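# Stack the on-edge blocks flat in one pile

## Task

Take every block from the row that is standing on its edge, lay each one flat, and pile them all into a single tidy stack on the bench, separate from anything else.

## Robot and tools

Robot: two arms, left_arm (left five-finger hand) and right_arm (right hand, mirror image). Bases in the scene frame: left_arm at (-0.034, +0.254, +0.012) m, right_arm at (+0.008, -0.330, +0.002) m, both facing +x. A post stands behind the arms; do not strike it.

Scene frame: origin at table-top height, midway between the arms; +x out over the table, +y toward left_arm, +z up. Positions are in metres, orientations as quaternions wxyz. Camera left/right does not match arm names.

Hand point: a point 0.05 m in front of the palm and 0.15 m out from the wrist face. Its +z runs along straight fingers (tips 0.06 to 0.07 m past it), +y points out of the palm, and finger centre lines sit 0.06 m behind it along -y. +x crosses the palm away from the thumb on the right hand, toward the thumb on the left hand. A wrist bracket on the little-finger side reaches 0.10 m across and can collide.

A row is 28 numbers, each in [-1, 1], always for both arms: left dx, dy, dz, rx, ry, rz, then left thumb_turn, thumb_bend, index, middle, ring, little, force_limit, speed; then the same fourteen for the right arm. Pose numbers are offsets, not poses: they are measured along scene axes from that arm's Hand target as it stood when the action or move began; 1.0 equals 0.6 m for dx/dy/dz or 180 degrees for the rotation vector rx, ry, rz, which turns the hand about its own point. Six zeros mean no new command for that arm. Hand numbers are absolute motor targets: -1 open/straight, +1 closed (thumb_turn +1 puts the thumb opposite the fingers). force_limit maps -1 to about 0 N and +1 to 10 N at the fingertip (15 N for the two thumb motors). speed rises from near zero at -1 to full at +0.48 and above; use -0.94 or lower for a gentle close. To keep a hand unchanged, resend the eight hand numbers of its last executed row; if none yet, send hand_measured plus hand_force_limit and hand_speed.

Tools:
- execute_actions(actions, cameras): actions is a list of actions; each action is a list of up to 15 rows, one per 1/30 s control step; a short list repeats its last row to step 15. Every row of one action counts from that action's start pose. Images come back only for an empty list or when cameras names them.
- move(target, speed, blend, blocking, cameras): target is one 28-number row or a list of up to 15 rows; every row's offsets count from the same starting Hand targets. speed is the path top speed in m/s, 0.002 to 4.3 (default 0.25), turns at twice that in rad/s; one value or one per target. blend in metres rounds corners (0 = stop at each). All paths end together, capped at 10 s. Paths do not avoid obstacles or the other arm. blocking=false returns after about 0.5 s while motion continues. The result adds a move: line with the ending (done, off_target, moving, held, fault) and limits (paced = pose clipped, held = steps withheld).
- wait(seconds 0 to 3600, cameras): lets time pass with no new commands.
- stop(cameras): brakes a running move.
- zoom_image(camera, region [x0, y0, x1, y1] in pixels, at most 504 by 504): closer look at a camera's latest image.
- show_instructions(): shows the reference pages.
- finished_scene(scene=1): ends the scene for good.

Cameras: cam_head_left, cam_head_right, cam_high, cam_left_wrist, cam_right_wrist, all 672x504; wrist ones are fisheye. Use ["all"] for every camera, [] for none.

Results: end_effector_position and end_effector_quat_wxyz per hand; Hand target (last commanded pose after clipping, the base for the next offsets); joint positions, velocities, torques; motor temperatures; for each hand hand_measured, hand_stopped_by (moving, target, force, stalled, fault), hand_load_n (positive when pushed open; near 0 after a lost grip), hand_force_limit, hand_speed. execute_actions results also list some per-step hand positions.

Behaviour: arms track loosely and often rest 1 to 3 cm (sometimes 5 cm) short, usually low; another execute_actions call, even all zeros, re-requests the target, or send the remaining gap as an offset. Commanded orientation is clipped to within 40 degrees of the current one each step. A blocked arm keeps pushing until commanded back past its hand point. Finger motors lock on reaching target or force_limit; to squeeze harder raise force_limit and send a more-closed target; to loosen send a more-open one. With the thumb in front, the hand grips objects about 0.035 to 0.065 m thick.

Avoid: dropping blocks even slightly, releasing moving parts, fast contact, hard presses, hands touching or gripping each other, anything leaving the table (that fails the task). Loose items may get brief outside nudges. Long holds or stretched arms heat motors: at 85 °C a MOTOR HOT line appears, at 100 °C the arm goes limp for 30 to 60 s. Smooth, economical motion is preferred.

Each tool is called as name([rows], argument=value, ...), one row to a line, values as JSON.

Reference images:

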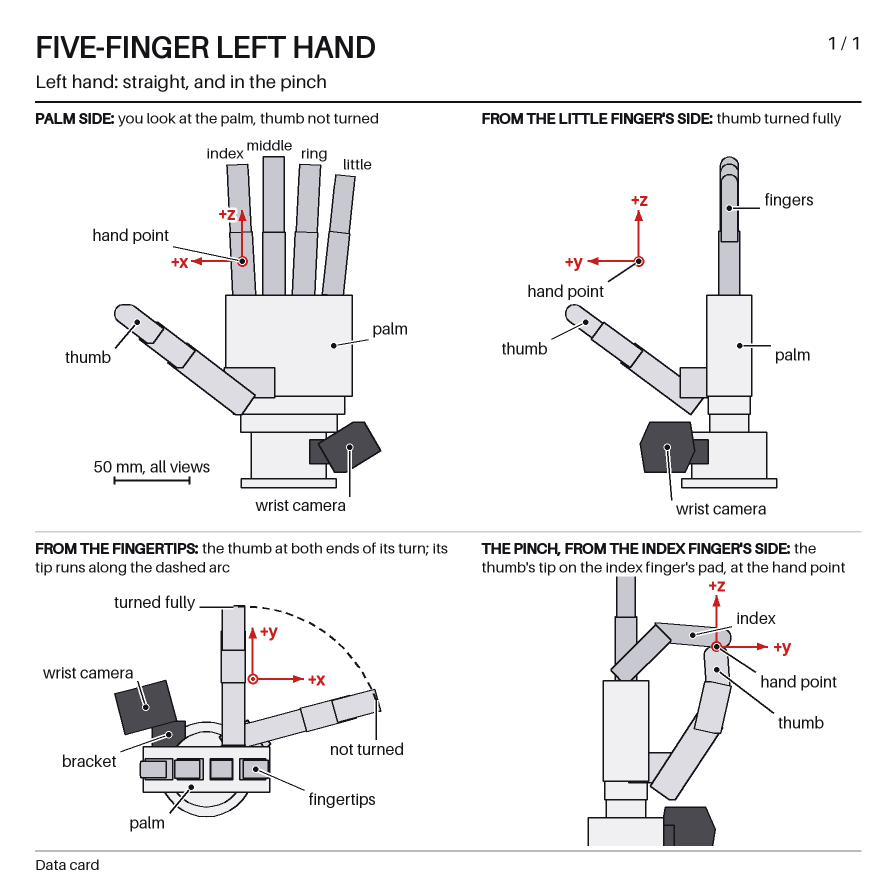

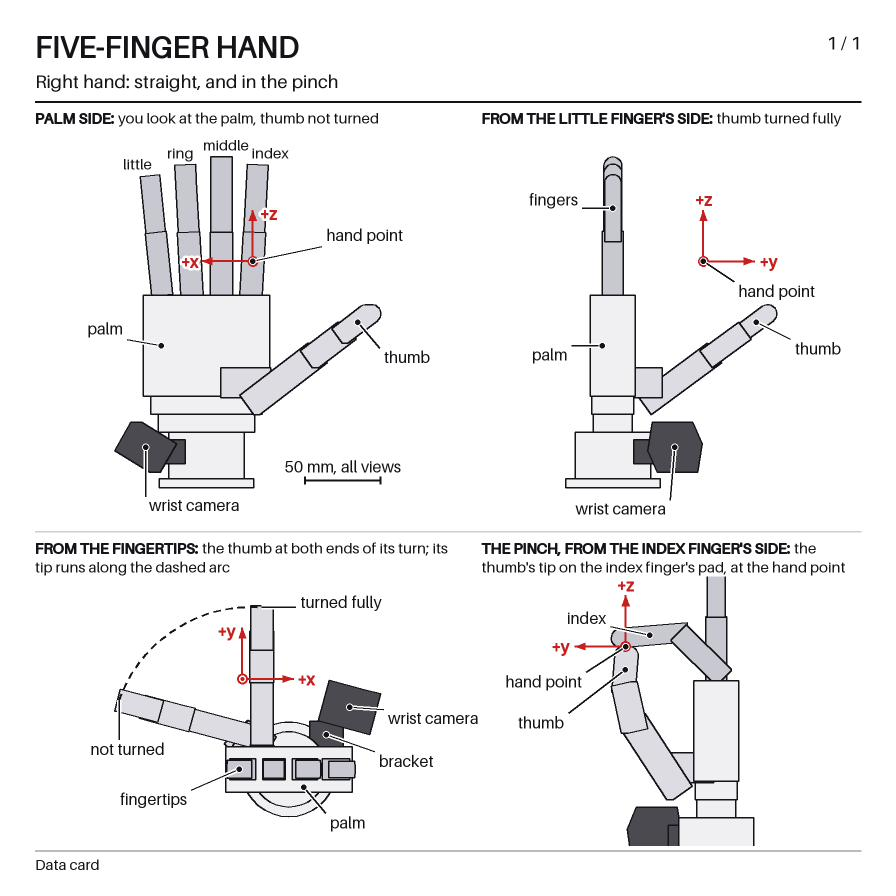

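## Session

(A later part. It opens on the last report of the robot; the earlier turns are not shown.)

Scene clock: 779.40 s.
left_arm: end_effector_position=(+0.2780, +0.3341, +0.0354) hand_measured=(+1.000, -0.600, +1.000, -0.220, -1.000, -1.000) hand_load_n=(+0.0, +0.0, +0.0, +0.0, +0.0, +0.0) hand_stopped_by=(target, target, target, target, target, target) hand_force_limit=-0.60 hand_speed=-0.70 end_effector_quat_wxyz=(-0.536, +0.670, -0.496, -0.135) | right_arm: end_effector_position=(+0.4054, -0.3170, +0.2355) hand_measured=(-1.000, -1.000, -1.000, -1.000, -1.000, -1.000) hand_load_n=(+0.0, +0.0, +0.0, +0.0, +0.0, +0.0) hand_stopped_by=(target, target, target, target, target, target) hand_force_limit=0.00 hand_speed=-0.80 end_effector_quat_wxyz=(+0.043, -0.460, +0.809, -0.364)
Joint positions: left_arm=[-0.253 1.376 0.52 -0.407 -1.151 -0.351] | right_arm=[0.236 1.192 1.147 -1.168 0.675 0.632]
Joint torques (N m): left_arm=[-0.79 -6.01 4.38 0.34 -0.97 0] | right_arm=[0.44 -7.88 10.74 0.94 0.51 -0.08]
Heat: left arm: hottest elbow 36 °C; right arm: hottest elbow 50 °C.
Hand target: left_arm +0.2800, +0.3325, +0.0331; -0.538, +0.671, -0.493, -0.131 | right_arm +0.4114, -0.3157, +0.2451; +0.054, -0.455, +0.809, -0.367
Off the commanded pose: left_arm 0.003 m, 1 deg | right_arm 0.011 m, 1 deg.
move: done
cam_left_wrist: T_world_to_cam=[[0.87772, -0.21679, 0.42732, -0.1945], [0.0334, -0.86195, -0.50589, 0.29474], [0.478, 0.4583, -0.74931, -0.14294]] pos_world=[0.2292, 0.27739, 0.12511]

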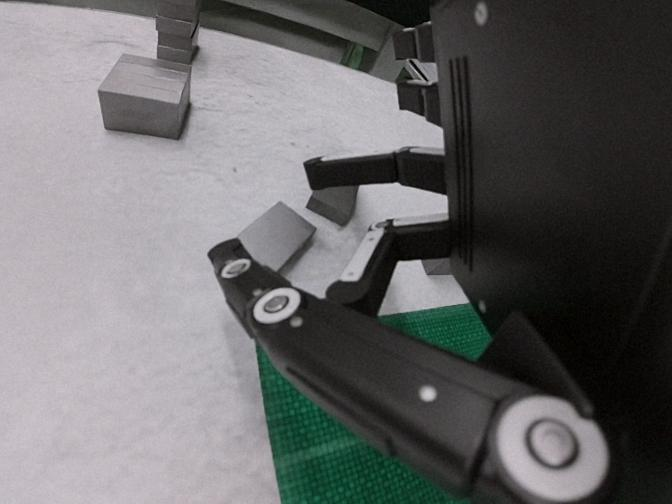

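move([
  [-0.003,0,-0.034,0,0,0,1,-0.6,1,-0.24,-1,-1,-0.6,-0.7,0,0,0,0,0,0,-1,-1,-1,-1,-1,-1,0,-0.8],
], speed=0.04, cameras=["cam_left_wrist"])

zoom_image(camera="cam_left_wrist", region=[200, 120, 420, 320])

Scene clock: 783.47 s.
left_arm: end_effector_position=(+0.2768, +0.3343, +0.0148) hand_measured=(+1.000, -0.600, +1.000, -0.240, -1.000, -1.000) hand_load_n=(+0.0, +0.0, +0.0, +0.0, +0.0, -0.5) hand_stopped_by=(target, target, target, target, target, target) hand_force_limit=-0.60 hand_speed=-0.70 end_effector_quat_wxyz=(-0.536, +0.670, -0.495, -0.135) | right_arm: end_effector_position=(+0.4054, -0.3170, +0.2355) hand_measured=(-1.000, -1.000, -1.000, -1.000, -1.000, -1.000) hand_load_n=(+0.0, +0.0, +0.0, +0.0, +0.0, +0.0) hand_stopped_by=(target, target, target, target, target, target) hand_force_limit=0.00 hand_speed=-0.80 end_effector_quat_wxyz=(+0.043, -0.460, +0.809, -0.364)
Joint positions: left_arm=[-0.253 1.44 0.499 -0.326 -1.151 -0.356] | right_arm=[0.236 1.192 1.147 -1.168 0.675 0.632]
Joint torques (N m): left_arm=[-0.91 -6.42 3.88 0.32 -0.99 -0.01] | right_arm=[0.44 -7.88 10.74 0.92 0.51 -0.08]
Heat: left arm: hottest elbow 36 °C; right arm: hottest elbow 50 °C.
Hand target: left_arm +0.2783, +0.3325, +0.0126; -0.538, +0.671, -0.493, -0.131 | right_arm +0.4114, -0.3157, +0.2451; +0.054, -0.455, +0.809, -0.367
Off the commanded pose: left_arm 0.003 m, 1 deg | right_arm 0.011 m, 1 deg.
move: done
cam_left_wrist: T_world_to_cam=[[0.87785, -0.21497, 0.42799, -0.1852], [0.0352, -0.86223, -0.50528, 0.28413], [0.47765, 0.45863, -0.74934, -0.1579]] pos_world=[0.228, 0.27759, 0.10451]

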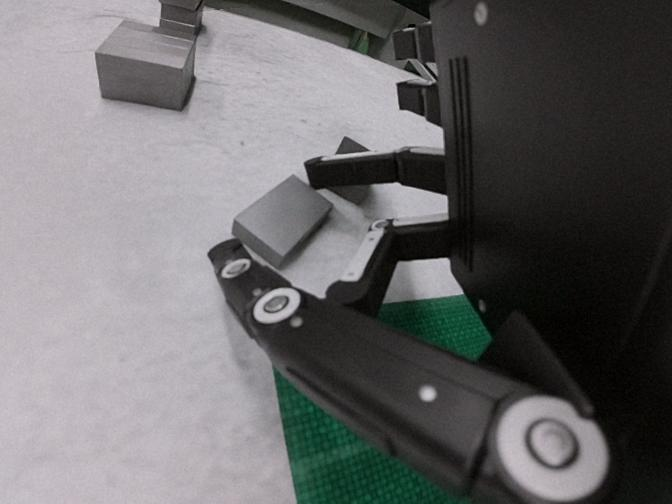

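Scaled by 2.291 from the camera's image (finer frame: 960x720).

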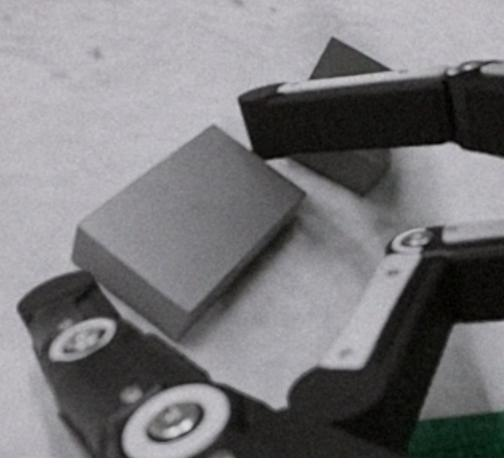

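move([
  [0,0,-0.0065,0,0,0,1,-0.6,1,-0.24,-1,-1,-0.6,-0.7,0,0,0,0,0,0,-1,-1,-1,-1,-1,-1,0,-0.8],
], speed=0.04, cameras=["cam_left_wrist"])

zoom_image(camera="cam_left_wrist", region=[200, 120, 420, 320])

Scene clock: 788.23 s.
left_arm: end_effector_position=(+0.2786, +0.3338, +0.0121) hand_measured=(+1.000, -0.600, +1.000, -0.240, -1.000, -1.000) hand_load_n=(+0.0, +0.0, +0.0, +0.0, +0.0, +0.0) hand_stopped_by=(target, target, target, target, target, target) hand_force_limit=-0.60 hand_speed=-0.70 end_effector_quat_wxyz=(-0.537, +0.671, -0.494, -0.133) | right_arm: end_effector_position=(+0.4054, -0.3170, +0.2355) hand_measured=(-1.000, -1.000, -1.000, -1.000, -1.000, -1.000) hand_load_n=(+0.0, +0.0, +0.0, +0.0, +0.0, +0.0) hand_stopped_by=(target, target, target, target, target, target) hand_force_limit=0.00 hand_speed=-0.80 end_effector_quat_wxyz=(+0.043, -0.460, +0.809, -0.364)
Joint positions: left_arm=[-0.253 1.451 0.499 -0.309 -1.151 -0.356] | right_arm=[0.236 1.192 1.147 -1.168 0.675 0.632]
Joint torques (N m): left_arm=[-0.97 -6.42 3.6 0.35 -0.99 -0.01] | right_arm=[0.44 -7.88 10.74 0.94 0.51 -0.08]
Heat: left arm: hottest elbow 36 °C; right arm: hottest elbow 50 °C.
Hand target: left_arm +0.2783, +0.3325, +0.0087; -0.538, +0.671, -0.493, -0.131 | right_arm +0.4114, -0.3157, +0.2451; +0.054, -0.455, +0.809, -0.367
Off the commanded pose: left_arm 0.004 m, 0 deg | right_arm 0.011 m, 1 deg.
move: done
cam_left_wrist: T_world_to_cam=[[0.8758, -0.21437, 0.43245, -0.1854], [0.03764, -0.8629, -0.50397, 0.28185], [0.4812, 0.45766, -0.74766, -0.16133]] pos_world=[0.2294, 0.27729, 0.1016]

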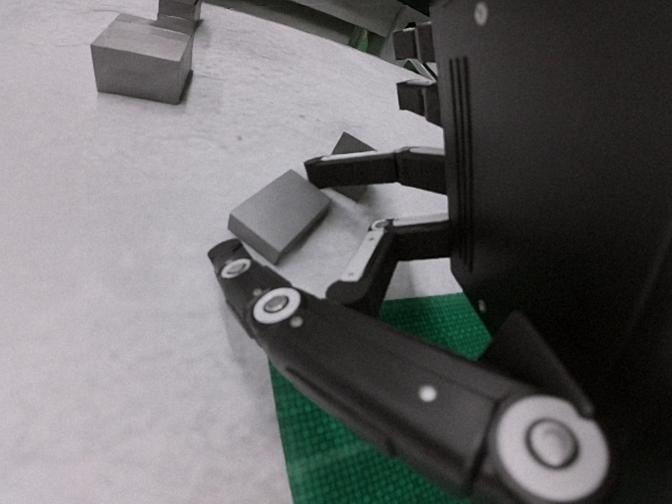

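Scaled by 2.291 from the camera's image (finer frame: 960x720).

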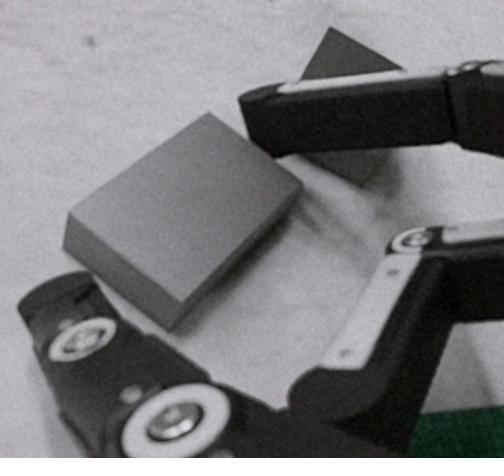

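move([
  [0,0,0,0,0,0,1,-0.52,1,0.15,-1,-1,-0.5,-0.92,0,0,0,0,0,0,-1,-1,-1,-1,-1,-1,0,-0.8],
], speed=0.04, cameras=["cam_left_wrist"])

zoom_image(camera="cam_left_wrist", region=[200, 120, 420, 320])

Scene clock: 790.07 s.
left_arm: end_effector_position=(+0.2782, +0.3339, +0.0120) hand_measured=(+1.000, -0.522, +1.000, -0.114, -1.000, -1.000) hand_load_n=(+0.5, +2.5, +0.0, +3.5, +0.0, +0.0) hand_stopped_by=(target, target, target, force, target, target) hand_force_limit=-0.50 hand_speed=-0.92 end_effector_quat_wxyz=(-0.536, +0.671, -0.494, -0.134) | right_arm: end_effector_position=(+0.4054, -0.3170, +0.2355) hand_measured=(-1.000, -1.000, -1.000, -1.000, -1.000, -1.000) hand_load_n=(+0.0, +0.0, +0.0, +0.0, +0.0, +0.0) hand_stopped_by=(target, target, target, target, target, target) hand_force_limit=0.00 hand_speed=-0.80 end_effector_quat_wxyz=(+0.043, -0.460, +0.809, -0.364)
Joint positions: left_arm=[-0.253 1.451 0.498 -0.309 -1.151 -0.356] | right_arm=[0.236 1.192 1.147 -1.168 0.675 0.632]
Joint torques (N m): left_arm=[-0.91 -6.36 3.66 0.32 -0.99 0] | right_arm=[0.44 -7.88 10.73 0.92 0.51 -0.08]
Heat: left arm: hottest elbow 36 °C; right arm: hottest elbow 50 °C.
Hand target: left_arm +0.2783, +0.3325, +0.0087; -0.538, +0.671, -0.493, -0.131 | right_arm +0.4114, -0.3157, +0.2451; +0.054, -0.455, +0.809, -0.367
Off the commanded pose: left_arm 0.004 m, 0 deg | right_arm 0.011 m, 1 deg.
move: done
cam_left_wrist: T_world_to_cam=[[0.87612, -0.21448, 0.43176, -0.18504], [0.03726, -0.86278, -0.5042, 0.28197], [0.48066, 0.45782, -0.74791, -0.1612]] pos_world=[0.2291, 0.27739, 0.1015]

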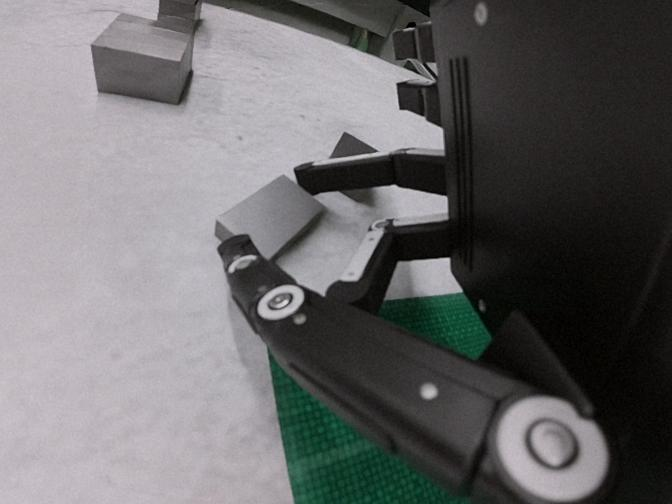

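Scaled by 2.291 from the camera's image (finer frame: 960x720).

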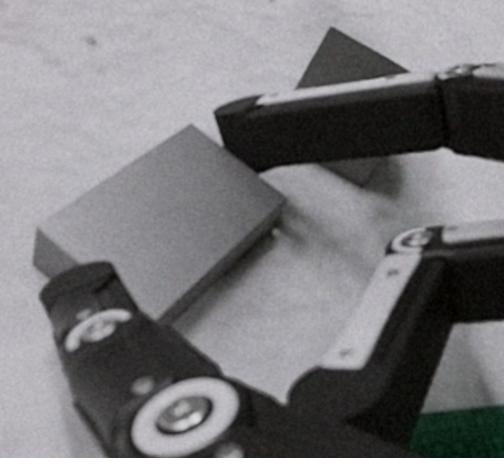

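move([
  [0,0,0,0,0,0,1,-0.52,1,0.3,-1,-1,-0.25,-0.92,0,0,0,0,0,0,-1,-1,-1,-1,-1,-1,0,-0.8],
  [0.0235,0,0.025,0,0,0,1,-0.52,1,0.3,-1,-1,-0.25,-0.92,0,0,0,0,0,0,-1,-1,-1,-1,-1,-1,0,-0.8],
  [0.0235,0,0.115,0,0,0,1,-0.52,1,0.3,-1,-1,-0.25,-0.92,0,0,0,0,0,0,-1,-1,-1,-1,-1,-1,0,-0.8],
], speed=0.06, cameras=["cam_left_wrist","cam_high"])

zoom_image(camera="cam_left_wrist", region=[190, 120, 440, 340])

zoom_image(camera="cam_high", region=[255, 130, 335, 200])

Scene clock: 796.57 s.
left_arm: end_effector_position=(+0.2768, +0.3341, +0.0622) hand_measured=(+1.000, -0.522, +1.000, -0.108, -1.000, -1.000) hand_load_n=(+1.0, +3.5, +0.0, +4.5, -0.5, +0.0) hand_stopped_by=(target, target, target, force, target, target) hand_force_limit=-0.25 hand_speed=-0.92 end_effector_quat_wxyz=(-0.532, +0.666, -0.503, -0.143) | right_arm: end_effector_position=(+0.4054, -0.3170, +0.2355) hand_measured=(-1.000, -1.000, -1.000, -1.000, -1.000, -1.000) hand_load_n=(+0.0, +0.0, +0.0, +0.0, +0.0, +0.0) hand_stopped_by=(target, target, target, target, target, target) hand_force_limit=0.00 hand_speed=-0.80 end_effector_quat_wxyz=(+0.043, -0.460, +0.809, -0.364)
Joint positions: left_arm=[-0.253 1.306 0.558 -0.534 -1.148 -0.346] | right_arm=[0.236 1.192 1.147 -1.168 0.675 0.632]
Joint torques (N m): left_arm=[0.03 -7.47 7.57 -0.43 -0.99 0.21] | right_arm=[0.44 -7.94 10.74 0.92 0.51 -0.08]
Heat: left arm: hottest elbow 35 °C; right arm: hottest elbow 50 °C.
Hand target: left_arm +0.2923, +0.3326, +0.0777; -0.538, +0.671, -0.493, -0.131 | right_arm +0.4114, -0.3157, +0.2451; +0.054, -0.455, +0.809, -0.367
Off the commanded pose: left_arm 0.022 m, 2 deg | right_arm 0.011 m, 1 deg.
move: off_target (left_arm)
cam_left_wrist: T_world_to_cam=[[0.88661, -0.22066, 0.40649, -0.20476], [0.01953, -0.86021, -0.50956, 0.31178], [0.46211, 0.45972, -0.75836, -0.11786]] pos_world=[0.22992, 0.27719, 0.15272]
Images, in order (width x height): cam_high 672x504, cam_left_wrist 672x504.

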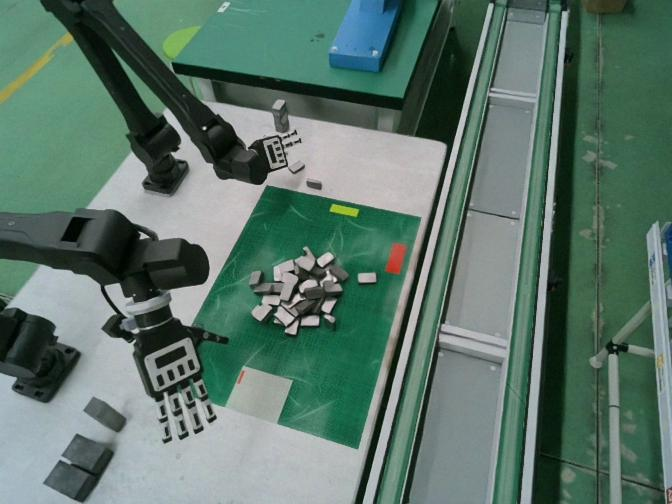

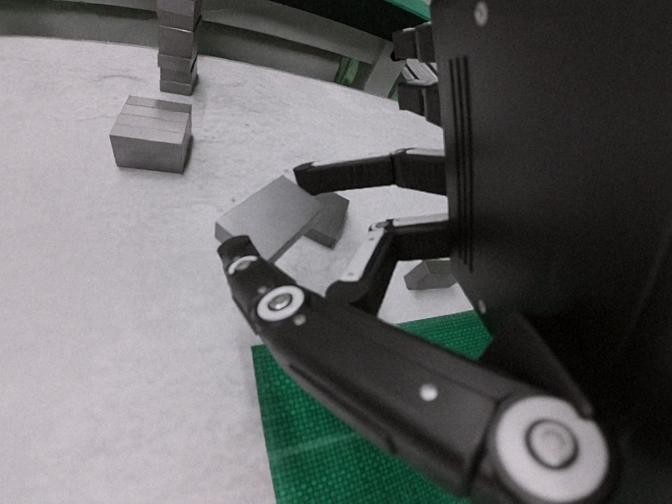

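Scaled by 2.016 from the camera's image (finer frame: 960x720).

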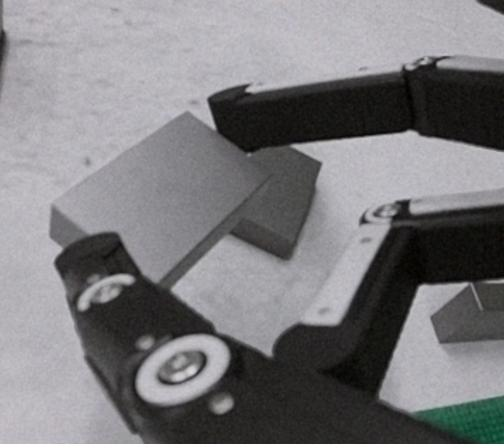

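Scaled by 6.300 from the camera's image (finer frame: 960x720).

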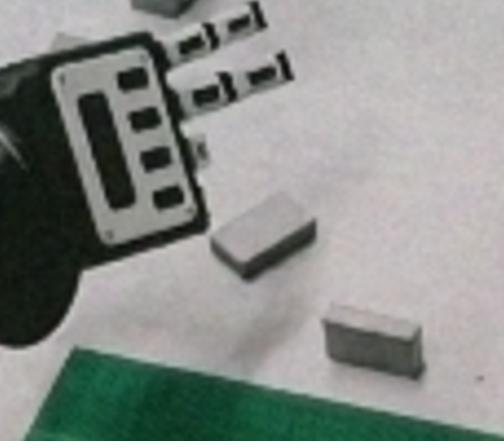

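move(target=[-0.0788,0.0323,-0.0045,0,0,-0.2256,1,-0.52,1,0.3,-1,-1,-0.25,-0.92,0,0,0,0,0,0,-1,-1,-1,-1,-1,-1,0,-0.8], speed=0.15, cameras=["cam_left_wrist","cam_high"])

Scene clock: 809.43 s.
left_arm: end_effector_position=(+0.2445, +0.3482, +0.0705) hand_measured=(+1.000, -0.522, +1.000, -0.108, -1.000, -1.000) hand_load_n=(+1.0, +3.0, +0.0, +4.5, +0.0, +0.0) hand_stopped_by=(target, target, target, force, target, target) hand_force_limit=-0.25 hand_speed=-0.92 end_effector_quat_wxyz=(+0.545, -0.460, +0.697, -0.067) | right_arm: end_effector_position=(+0.4054, -0.3170, +0.2355) hand_measured=(-1.000, -1.000, -1.000, -1.000, -1.000, -1.000) hand_load_n=(+0.0, +0.0, +0.0, +0.0, +0.0, +0.0) hand_stopped_by=(target, target, target, target, target, target) hand_force_limit=0.00 hand_speed=-0.80 end_effector_quat_wxyz=(+0.043, -0.460, +0.809, -0.364)
Joint positions: left_arm=[0.025 0.594 0.121 0.028 -0.401 0.68] | right_arm=[0.236 1.192 1.147 -1.168 0.675 0.632]
Joint torques (N m): left_arm=[0.32 -0.38 7.08 0.84 -0.21 0.25] | right_arm=[0.44 -7.94 10.74 0.92 0.51 -0.08]
Heat: left arm: hottest elbow 37 °C; right arm: hottest elbow 50 °C.
Hand target: left_arm +0.2450, +0.3520, +0.0751; +0.550, -0.459, +0.695, -0.064 | right_arm +0.4114, -0.3157, +0.2451; +0.054, -0.455, +0.809, -0.367
Off the commanded pose: left_arm 0.006 m, 1 deg | right_arm 0.011 m, 1 deg.
move: done
cam_left_wrist: T_world_to_cam=[[0.52267, -0.72842, 0.44298, 0.0869], [-0.53679, -0.68485, -0.49279, 0.40259], [0.66233, 0.01978, -0.74896, 0.00038]] pos_world=[0.17043, 0.339, 0.16018]
Images, in order (width x height): cam_high 672x504, cam_left_wrist 672x504.

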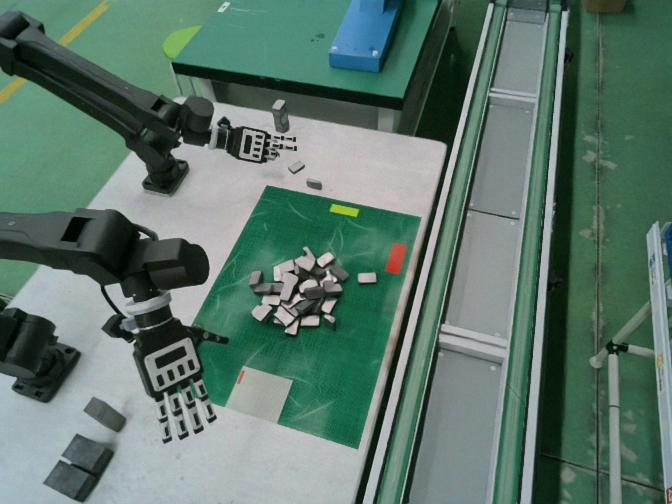

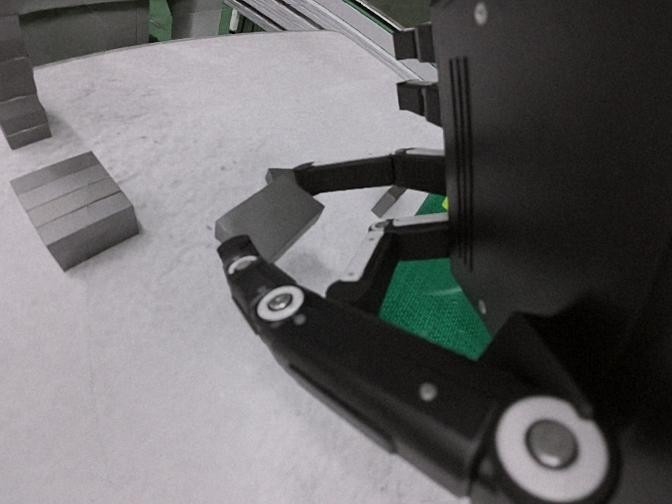

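move(target=[-0.0142,0.015,-0.075,0,0,0,1,-0.52,1,0.3,-1,-1,-0.25,-0.92,0,0,0,0,0,0,-1,-1,-1,-1,-1,-1,0,-0.8], speed=0.1, cameras=["cam_left_wrist"])

zoom_image(camera="cam_left_wrist", region=[190, 120, 440, 340])

Scene clock: 811.77 s.
left_arm: end_effector_position=(+0.2350, +0.3567, +0.0274) hand_measured=(+1.000, -0.522, +1.000, -0.108, -1.000, -1.000) hand_load_n=(+1.0, +3.5, +0.0, +4.5, -0.5, +0.0) hand_stopped_by=(target, target, target, force, target, target) hand_force_limit=-0.25 hand_speed=-0.92 end_effector_quat_wxyz=(+0.543, -0.461, +0.699, -0.067) | right_arm: end_effector_position=(+0.4054, -0.3170, +0.2355) hand_measured=(-1.000, -1.000, -1.000, -1.000, -1.000, -1.000) hand_load_n=(+0.0, +0.0, +0.0, +0.0, +0.0, +0.0) hand_stopped_by=(target, target, target, target, target, target) hand_force_limit=0.00 hand_speed=-0.80 end_effector_quat_wxyz=(+0.043, -0.460, +0.809, -0.364)
Joint positions: left_arm=[0.088 0.779 0.02 0.319 -0.342 0.709] | right_arm=[0.236 1.192 1.147 -1.168 0.675 0.632]
Joint torques (N m): left_arm=[0.44 0.44 5.68 1.8 -0.18 0.25] | right_arm=[0.38 -7.94 10.73 0.94 0.51 -0.08]
Heat: left arm: hottest elbow 37 °C; right arm: hottest elbow 50 °C.
Hand target: left_arm +0.2366, +0.3609, +0.0301; +0.550, -0.459, +0.695, -0.064 | right_arm +0.4114, -0.3157, +0.2451; +0.054, -0.455, +0.809, -0.367
Off the commanded pose: left_arm 0.005 m, 1 deg | right_arm 0.011 m, 1 deg.
move: done
cam_left_wrist: T_world_to_cam=[[0.52374, -0.72861, 0.44139, 0.11695], [-0.54022, -0.6847, -0.48923, 0.38275], [0.65868, 0.01778, -0.75221, -0.02402]] pos_world=[0.16134, 0.3477, 0.11757]

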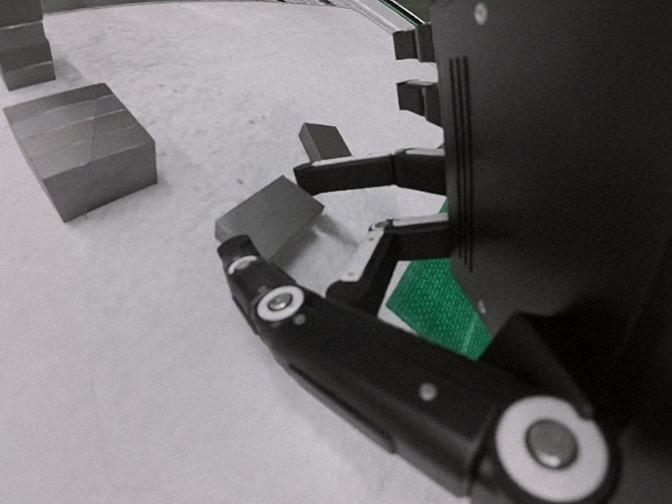

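Scaled by 2.016 from the camera's image (finer frame: 960x720).

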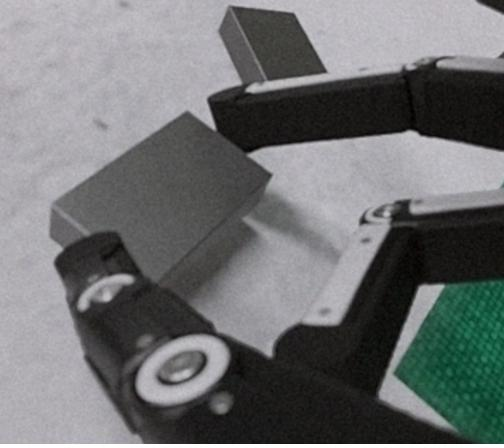

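move(target=[-0.0012,-0.002,-0.0315,0,0,0,1,-0.52,1,0.3,-1,-1,-0.25,-0.92,0,0,0,0,0,0,-1,-1,-1,-1,-1,-1,0,-0.8], speed=0.05, cameras=["cam_left_wrist"])

zoom_image(camera="cam_left_wrist", region=[190, 120, 440, 340])

Scene clock: 813.00 s.
left_arm: end_effector_position=(+0.2351, +0.3567, +0.0275) hand_measured=(+1.000, -0.522, +1.000, -0.108, -1.000, -1.000) hand_load_n=(+1.0, +3.0, +0.5, +4.5, +0.0, +0.0) hand_stopped_by=(target, target, target, force, target, target) hand_force_limit=-0.25 hand_speed=-0.92 end_effector_quat_wxyz=(+0.543, -0.460, +0.699, -0.067) | right_arm: end_effector_position=(+0.4054, -0.3170, +0.2355) hand_measured=(-1.000, -1.000, -1.000, -1.000, -1.000, -1.000) hand_load_n=(+0.0, +0.0, +0.0, +0.0, +0.0, +0.0) hand_stopped_by=(target, target, target, target, target, target) hand_force_limit=0.00 hand_speed=-0.80 end_effector_quat_wxyz=(+0.043, -0.460, +0.809, -0.364)
Joint positions: left_arm=[0.088 0.78 0.02 0.32 -0.342 0.709] | right_arm=[0.236 1.192 1.147 -1.168 0.675 0.632]
Joint torques (N m): left_arm=[-0.56 -0.15 5.74 0.92 -0.27 0.1] | right_arm=[0.44 -7.88 10.74 0.94 0.51 -0.08]
Heat: left arm: hottest elbow 37 °C; right arm: hottest elbow 50 °C.
Hand target: left_arm +0.2351, +0.3567, +0.0275; +0.543, -0.460, +0.699, -0.067 (not the last commanded pose) | right_arm +0.4114, -0.3157, +0.2451; +0.054, -0.455, +0.809, -0.367
Off the commanded pose: left_arm 0.017 m, 1 deg | right_arm 0.011 m, 1 deg.
move: held (left_arm; a check stopped the path); limits=held
pose unreachable (left arm): on one or more control steps of this call, first in action 0 (counted from 0), this arm could not follow its commanded pose, so it was not sent that pose on those steps. It may still have moved: this result reports where it is.
cause: moving toward the commanded pose would bring two parts of the arm too close to each other (joints 2 (shoulder) and 3 (elbow) lie between them).
cam_left_wrist: T_world_to_cam=[[0.5235, -0.72882, 0.44133, 0.11701], [-0.5402, -0.68447, -0.48957, 0.38276], [0.65889, 0.01788, -0.75203, -0.02417]] pos_world=[0.16144, 0.3477, 0.11757]

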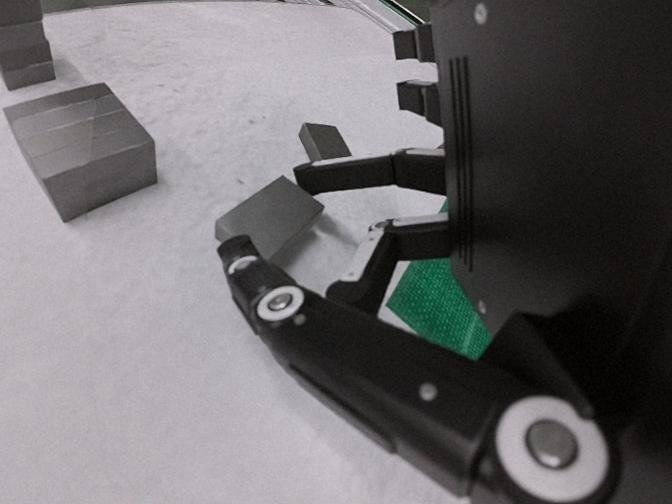

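Scaled by 2.016 from the camera's image (finer frame: 960x720).

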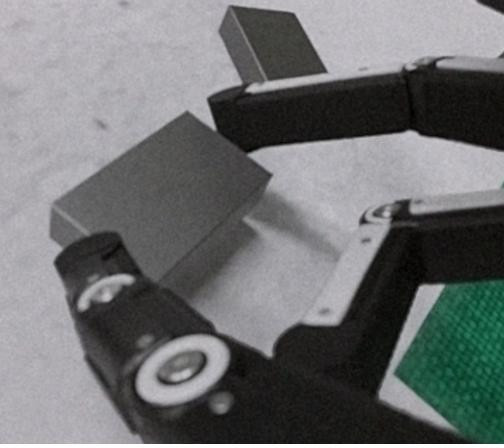

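move([
  [0.02,0.003,0.03,0,0,0,1,-0.52,1,0.3,-1,-1,-0.25,-0.92,0,0,0,0,0,0,-1,-1,-1,-1,-1,-1,0,-0.8],
  [0.02,0.003,0.11,0,0,0,1,-0.52,1,0.3,-1,-1,-0.25,-0.92,0,0,0,0,0,0,-1,-1,-1,-1,-1,-1,0,-0.8],
  [0.18,0.048,0.11,0,0,0.3144,1,-0.52,1,0.3,-1,-1,-0.25,-0.92,0,0,0,0,0,0,-1,-1,-1,-1,-1,-1,0,-0.8],
], speed=0.12, cameras=["cam_left_wrist","cam_high"])

zoom_image(camera="cam_left_wrist", region=[190, 120, 440, 340])

zoom_image(camera="cam_high", region=[255, 130, 335, 200])

Scene clock: 823.97 s.
left_arm: end_effector_position=(+0.3279, +0.3811, +0.0824) hand_measured=(+1.000, -0.522, +1.000, -0.108, -1.000, -1.000) hand_load_n=(+1.0, +3.5, +0.0, +4.5, +0.0, +0.0) hand_stopped_by=(target, target, target, force, target, target) hand_force_limit=-0.25 hand_speed=-0.92 end_effector_quat_wxyz=(-0.504, +0.731, -0.412, -0.205) | right_arm: end_effector_position=(+0.4054, -0.3170, +0.2355) hand_measured=(-1.000, -1.000, -1.000, -1.000, -1.000, -1.000) hand_load_n=(+0.0, +0.0, +0.0, +0.0, +0.0, +0.0) hand_stopped_by=(target, target, target, target, target, target) hand_force_limit=0.00 hand_speed=-0.80 end_effector_quat_wxyz=(+0.043, -0.460, +0.809, -0.364)
Joint positions: left_arm=[-0.069 1.496 0.837 -0.793 -1.147 -0.541] | right_arm=[0.236 1.192 1.147 -1.168 0.675 0.632]
Joint torques (N m): left_arm=[0.44 -9.17 8.02 -0.68 -1.25 0.03] | right_arm=[0.44 -7.94 10.74 0.92 0.51 -0.08]
Heat: left arm: hottest elbow 38 °C; right arm: hottest elbow 50 °C.
Hand target: left_arm +0.3431, +0.3856, +0.0935; -0.510, +0.737, -0.397, -0.199 | right_arm +0.4114, -0.3157, +0.2451; +0.054, -0.455, +0.809, -0.367
Off the commanded pose: left_arm 0.019 m, 2 deg | right_arm 0.011 m, 1 deg.
move: off_target (left_arm)
cam_left_wrist: T_world_to_cam=[[0.91088, 0.02334, 0.41202, -0.3493], [0.24471, -0.83447, -0.49374, 0.27663], [0.33229, 0.55056, -0.76581, -0.13922]] pos_world=[0.29674, 0.31564, 0.17389]
Images, in order (width x height): cam_high 672x504, cam_left_wrist 672x504.

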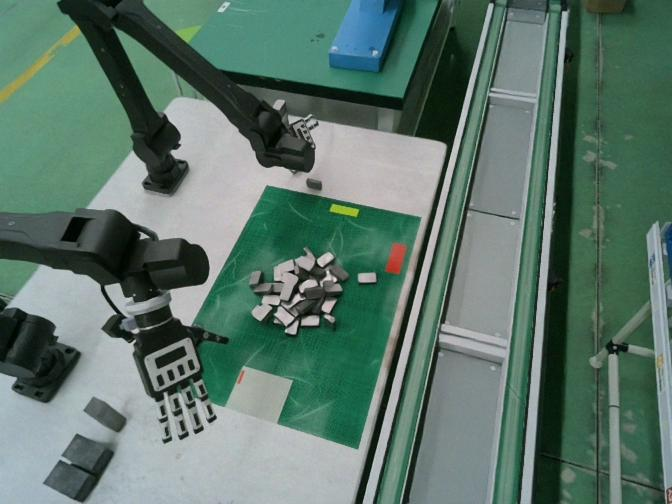

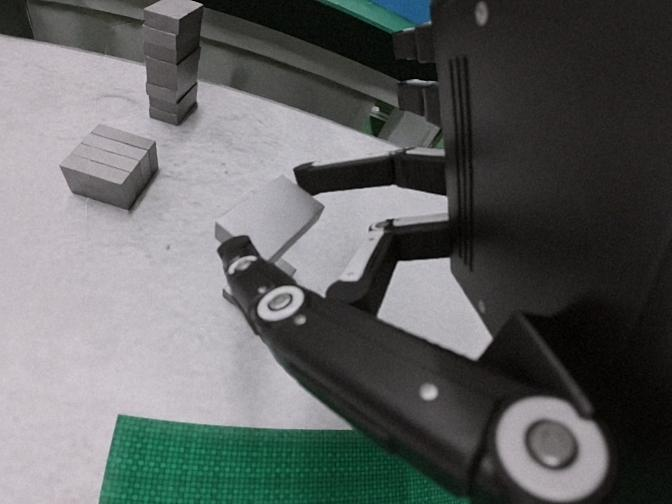

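Scaled by 2.016 from the camera's image (finer frame: 960x720).

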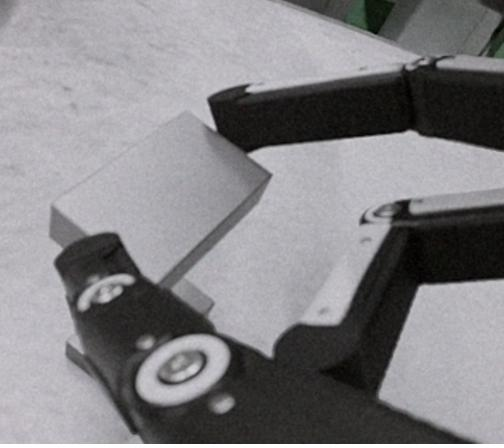

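Scaled by 6.300 from the camera's image (finer frame: 960x720).

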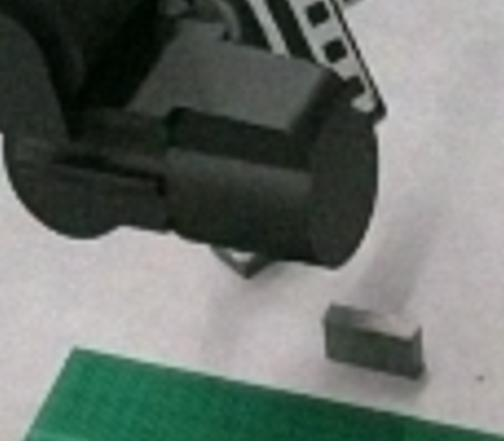

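move(target=[-0.0102,0.0007,-0.0808,0,0,0,1,-0.52,1,0.3,-1,-1,-0.25,-0.92,0,0,0,0,0,0,-1,-1,-1,-1,-1,-1,0,-0.8], speed=0.08, cameras=["cam_left_wrist","cam_high"])

zoom_image(camera="cam_left_wrist", region=[190, 120, 440, 340])

Scene clock: 827.33 s.
left_arm: end_effector_position=(+0.3352, +0.3807, +0.0441) hand_measured=(+1.000, -0.522, +1.000, -0.108, -1.000, -1.000) hand_load_n=(+1.0, +3.0, +0.0, +4.0, +0.0, +0.0) hand_stopped_by=(target, target, target, force, target, target) hand_force_limit=-0.25 hand_speed=-0.92 end_effector_quat_wxyz=(-0.507, +0.734, -0.407, -0.199) | right_arm: end_effector_position=(+0.4054, -0.3170, +0.2355) hand_measured=(-1.000, -1.000, -1.000, -1.000, -1.000, -1.000) hand_load_n=(+0.0, +0.0, +0.0, +0.0, +0.0, +0.0) hand_stopped_by=(target, target, target, target, target, target) hand_force_limit=0.00 hand_speed=-0.80 end_effector_quat_wxyz=(+0.043, -0.460, +0.809, -0.364)
Joint positions: left_arm=[-0.069 1.583 0.809 -0.663 -1.148 -0.544] | right_arm=[0.236 1.192 1.147 -1.168 0.675 0.632]
Joint torques (N m): left_arm=[0.38 -10.11 4.81 0.01 -1.22 0.05] | right_arm=[0.44 -7.94 10.74 0.92 0.51 -0.08]
Heat: left arm: hottest elbow 38 °C; right arm: hottest elbow 50 °C.
Hand target: left_arm +0.3369, +0.3860, +0.0450; -0.510, +0.737, -0.397, -0.199 | right_arm +0.4114, -0.3157, +0.2451; +0.054, -0.455, +0.809, -0.367
Off the commanded pose: left_arm 0.006 m, 1 deg | right_arm 0.011 m, 1 deg.
move: done
cam_left_wrist: T_world_to_cam=[[0.90346, 0.02502, 0.42793, -0.33901], [0.25462, -0.83443, -0.48876, 0.25195], [0.34485, 0.55054, -0.76025, -0.17513]] pos_world=[0.30253, 0.31514, 0.13507]
Images, in order (width x height): cam_high 672x504, cam_left_wrist 672x504.

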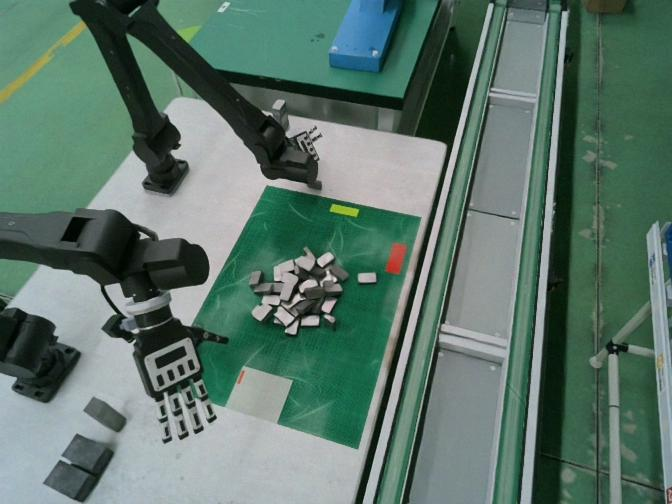

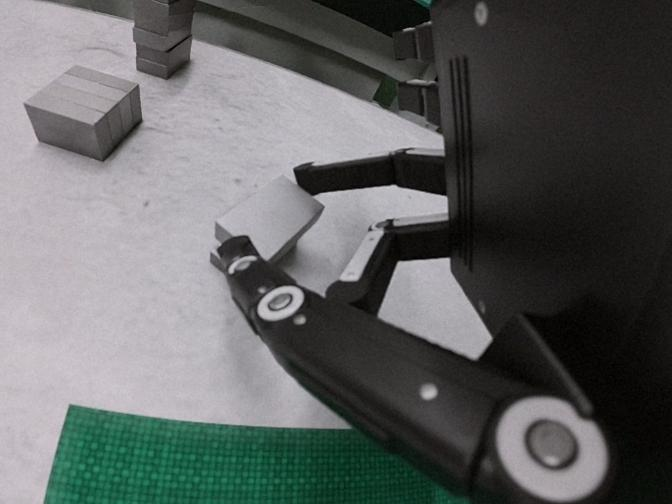

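Scaled by 2.016 from the camera's image (finer frame: 960x720).

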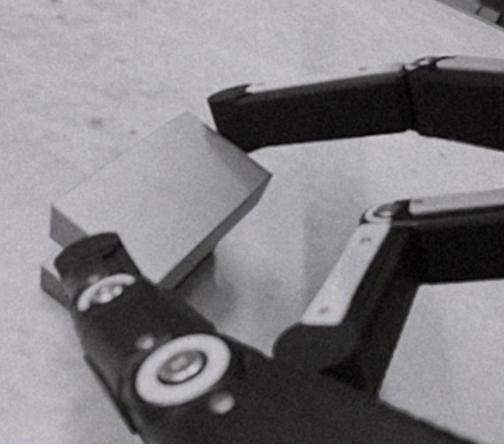

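move(target=[-0.001,0.0095,-0.026,0,0,0,1,-0.52,1,0.3,-1,-1,-0.25,-0.92,0,0,0,0,0,0,-1,-1,-1,-1,-1,-1,0,-0.8], speed=0.06, cameras=["cam_left_wrist"])

zoom_image(camera="cam_left_wrist", region=[190, 120, 440, 340])

Scene clock: 829.37 s.
left_arm: end_effector_position=(+0.3365, +0.3862, +0.0292) hand_measured=(+1.000, -0.522, +1.000, -0.108, -1.000, -1.000) hand_load_n=(+1.0, +3.0, +0.0, +4.5, +0.0, +0.0) hand_stopped_by=(target, target, target, force, target, target) hand_force_limit=-0.25 hand_speed=-0.92 end_effector_quat_wxyz=(-0.510, +0.737, -0.399, -0.194) | right_arm: end_effector_position=(+0.4054, -0.3170, +0.2355) hand_measured=(-1.000, -1.000, -1.000, -1.000, -1.000, -1.000) hand_load_n=(-0.5, +0.0, -0.5, +0.0, +0.0, +0.0) hand_stopped_by=(target, target, target, target, target, target) hand_force_limit=0.00 hand_speed=-0.80 end_effector_quat_wxyz=(+0.043, -0.460, +0.809, -0.364)
Joint positions: left_arm=[-0.054 1.61 0.787 -0.58 -1.148 -0.526] | right_arm=[0.236 1.192 1.147 -1.168 0.675 0.632]
Joint torques (N m): left_arm=[0.38 -10.11 4.53 0.08 -1.12 0.23] | right_arm=[0.38 -7.88 10.74 0.94 0.51 -0.08]
Heat: left arm: hottest elbow 38 °C; right arm: hottest elbow 50 °C.
Hand target: left_arm +0.3364, +0.3916, +0.0294; -0.510, +0.737, -0.397, -0.198 | right_arm +0.4114, -0.3157, +0.2451; +0.054, -0.455, +0.809, -0.367
Off the commanded pose: left_arm 0.005 m, 1 deg | right_arm 0.011 m, 1 deg.
move: done
cam_left_wrist: T_world_to_cam=[[0.89524, 0.03185, 0.44445, -0.33425], [0.26984, -0.83249, -0.48388, 0.24303], [0.35459, 0.55312, -0.75387, -0.19446]] pos_world=[0.30261, 0.32053, 0.11956]

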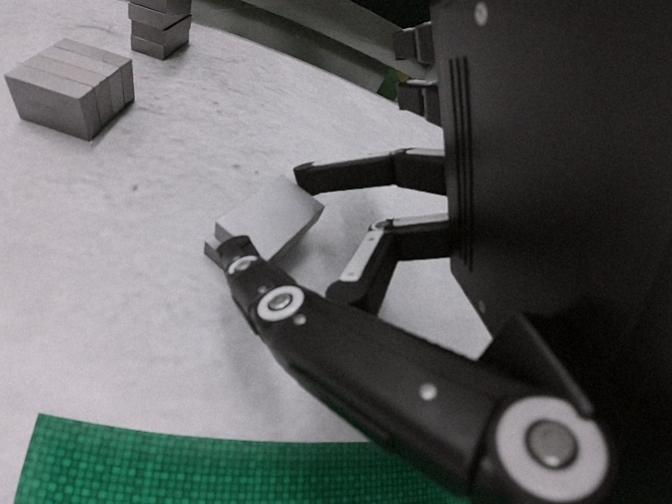

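Scaled by 2.016 from the camera's image (finer frame: 960x720).

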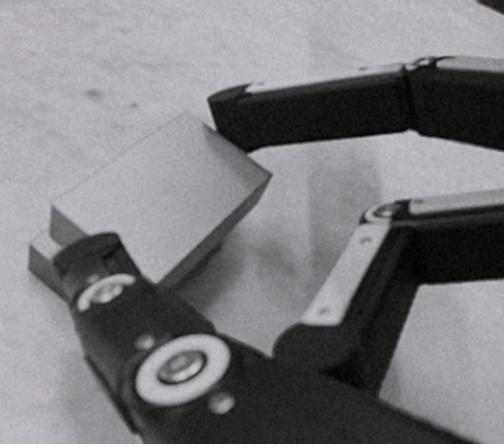

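move(target=[-0.006,0.006,-0.006,0,0,0,1,-0.52,1,0.3,-1,-1,-0.25,-0.92,0,0,0,0,0,0,-1,-1,-1,-1,-1,-1,0,-0.8], speed=0.04, cameras=["cam_left_wrist"])

zoom_image(camera="cam_left_wrist", region=[190, 120, 440, 340])

Scene clock: 833.37 s.
left_arm: end_effector_position=(+0.3329, +0.3901, +0.0253) hand_measured=(+1.000, -0.522, +1.000, -0.108, -1.000, -1.000) hand_load_n=(+1.0, +3.0, +0.0, +4.5, +0.0, +0.0) hand_stopped_by=(target, target, target, force, target, target) hand_force_limit=-0.25 hand_speed=-0.92 end_effector_quat_wxyz=(-0.510, +0.736, -0.399, -0.195) | right_arm: end_effector_position=(+0.4054, -0.3170, +0.2355) hand_measured=(-1.000, -1.000, -1.000, -1.000, -1.000, -1.000) hand_load_n=(+0.0, +0.0, +0.0, +0.0, +0.0, +0.0) hand_stopped_by=(target, target, target, target, target, target) hand_force_limit=0.00 hand_speed=-0.80 end_effector_quat_wxyz=(+0.043, -0.460, +0.809, -0.364)
Joint positions: left_arm=[-0.045 1.61 0.77 -0.544 -1.148 -0.504] | right_arm=[0.236 1.192 1.147 -1.168 0.675 0.632]
Joint torques (N m): left_arm=[0.38 -10.11 4.44 0.12 -1.05 0.25] | right_arm=[0.44 -7.88 10.74 0.94 0.51 -0.08]
Heat: left arm: hottest elbow 38 °C; right arm: hottest elbow 50 °C.
Hand target: left_arm +0.3328, +0.3952, +0.0259; -0.510, +0.737, -0.397, -0.198 | right_arm +0.4114, -0.3157, +0.2451; +0.054, -0.455, +0.809, -0.367
Off the commanded pose: left_arm 0.005 m, 0 deg | right_arm 0.011 m, 1 deg.
move: done
cam_left_wrist: T_world_to_cam=[[0.89582, 0.03124, 0.44332, -0.32939], [0.26936, -0.83159, -0.4857, 0.24516], [0.35348, 0.55451, -0.75337, -0.19849]] pos_world=[0.29921, 0.32423, 0.11556]

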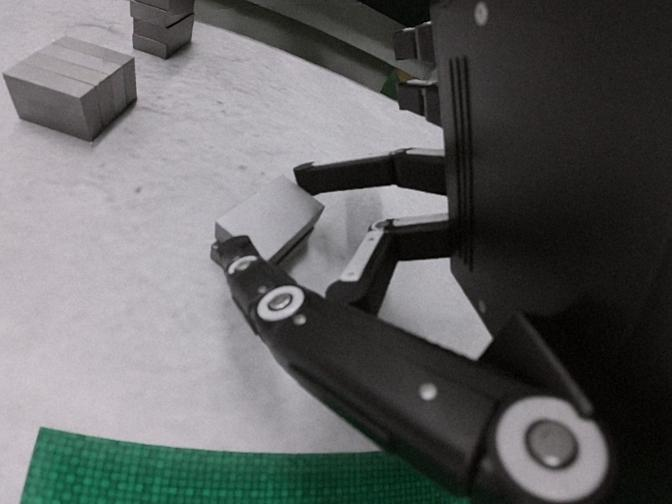

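Scaled by 2.016 from the camera's image (finer frame: 960x720).

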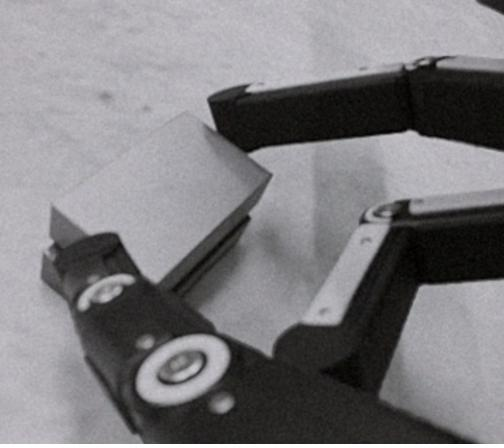

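move(target=[0,0,-0.009,0,0,0,1,-0.52,1,0.3,-1,-1,-0.25,-0.92,0,0,0,0,0,0,-1,-1,-1,-1,-1,-1,0,-0.8], speed=0.03, cameras=["cam_left_wrist"])

zoom_image(camera="cam_left_wrist", region=[190, 120, 440, 340])

Scene clock: 835.03 s.
left_arm: end_effector_position=(+0.3357, +0.3900, +0.0238) hand_measured=(+1.000, -0.522, +1.000, -0.108, -1.000, -1.000) hand_load_n=(+1.0, +3.0, +0.0, +4.0, +0.0, +0.0) hand_stopped_by=(target, target, target, force, target, target) hand_force_limit=-0.25 hand_speed=-0.92 end_effector_quat_wxyz=(-0.512, +0.737, -0.397, -0.191) | right_arm: end_effector_position=(+0.4054, -0.3170, +0.2355) hand_measured=(-1.000, -1.000, -1.000, -1.000, -1.000, -1.000) hand_load_n=(+0.0, +0.0, +0.0, +0.0, +0.0, +0.0) hand_stopped_by=(target, target, target, target, target, target) hand_force_limit=0.00 hand_speed=-0.80 end_effector_quat_wxyz=(+0.043, -0.460, +0.809, -0.364)
Joint positions: left_arm=[-0.045 1.615 0.77 -0.527 -1.148 -0.502] | right_arm=[0.236 1.192 1.147 -1.168 0.675 0.632]
Joint torques (N m): left_arm=[0.38 -9.52 4.14 0.14 -1.04 0.22] | right_arm=[0.44 -7.88 10.74 0.94 0.51 -0.08]
Heat: left arm: hottest elbow 37 °C; right arm: hottest elbow 50 °C.
Hand target: left_arm +0.3329, +0.3952, +0.0205; -0.510, +0.737, -0.397, -0.198 | right_arm +0.4114, -0.3157, +0.2451; +0.054, -0.455, +0.809, -0.367
Off the commanded pose: left_arm 0.007 m, 1 deg | right_arm 0.011 m, 1 deg.
move: done
cam_left_wrist: T_world_to_cam=[[0.89149, 0.03061, 0.45201, -0.32972], [0.27333, -0.83202, -0.48274, 0.24237], [0.3613, 0.5539, -0.7501, -0.20289]] pos_world=[0.301, 0.32413, 0.11385]

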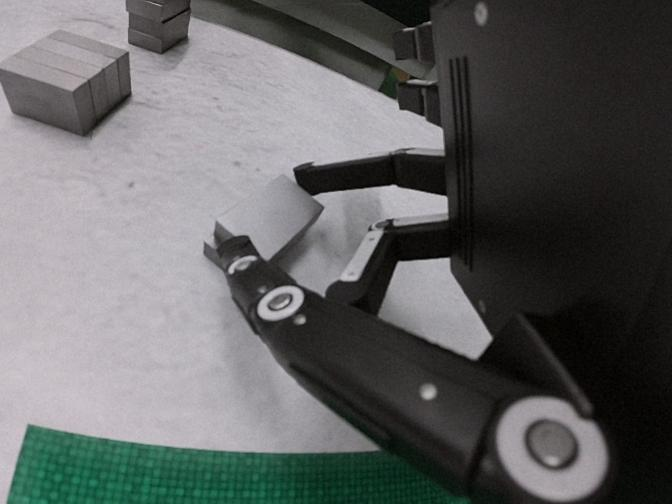

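Scaled by 2.016 from the camera's image (finer frame: 960x720).

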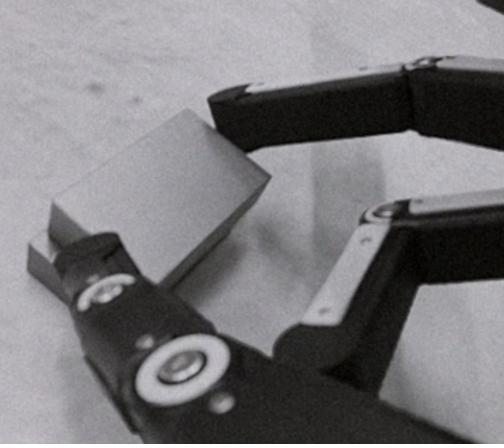

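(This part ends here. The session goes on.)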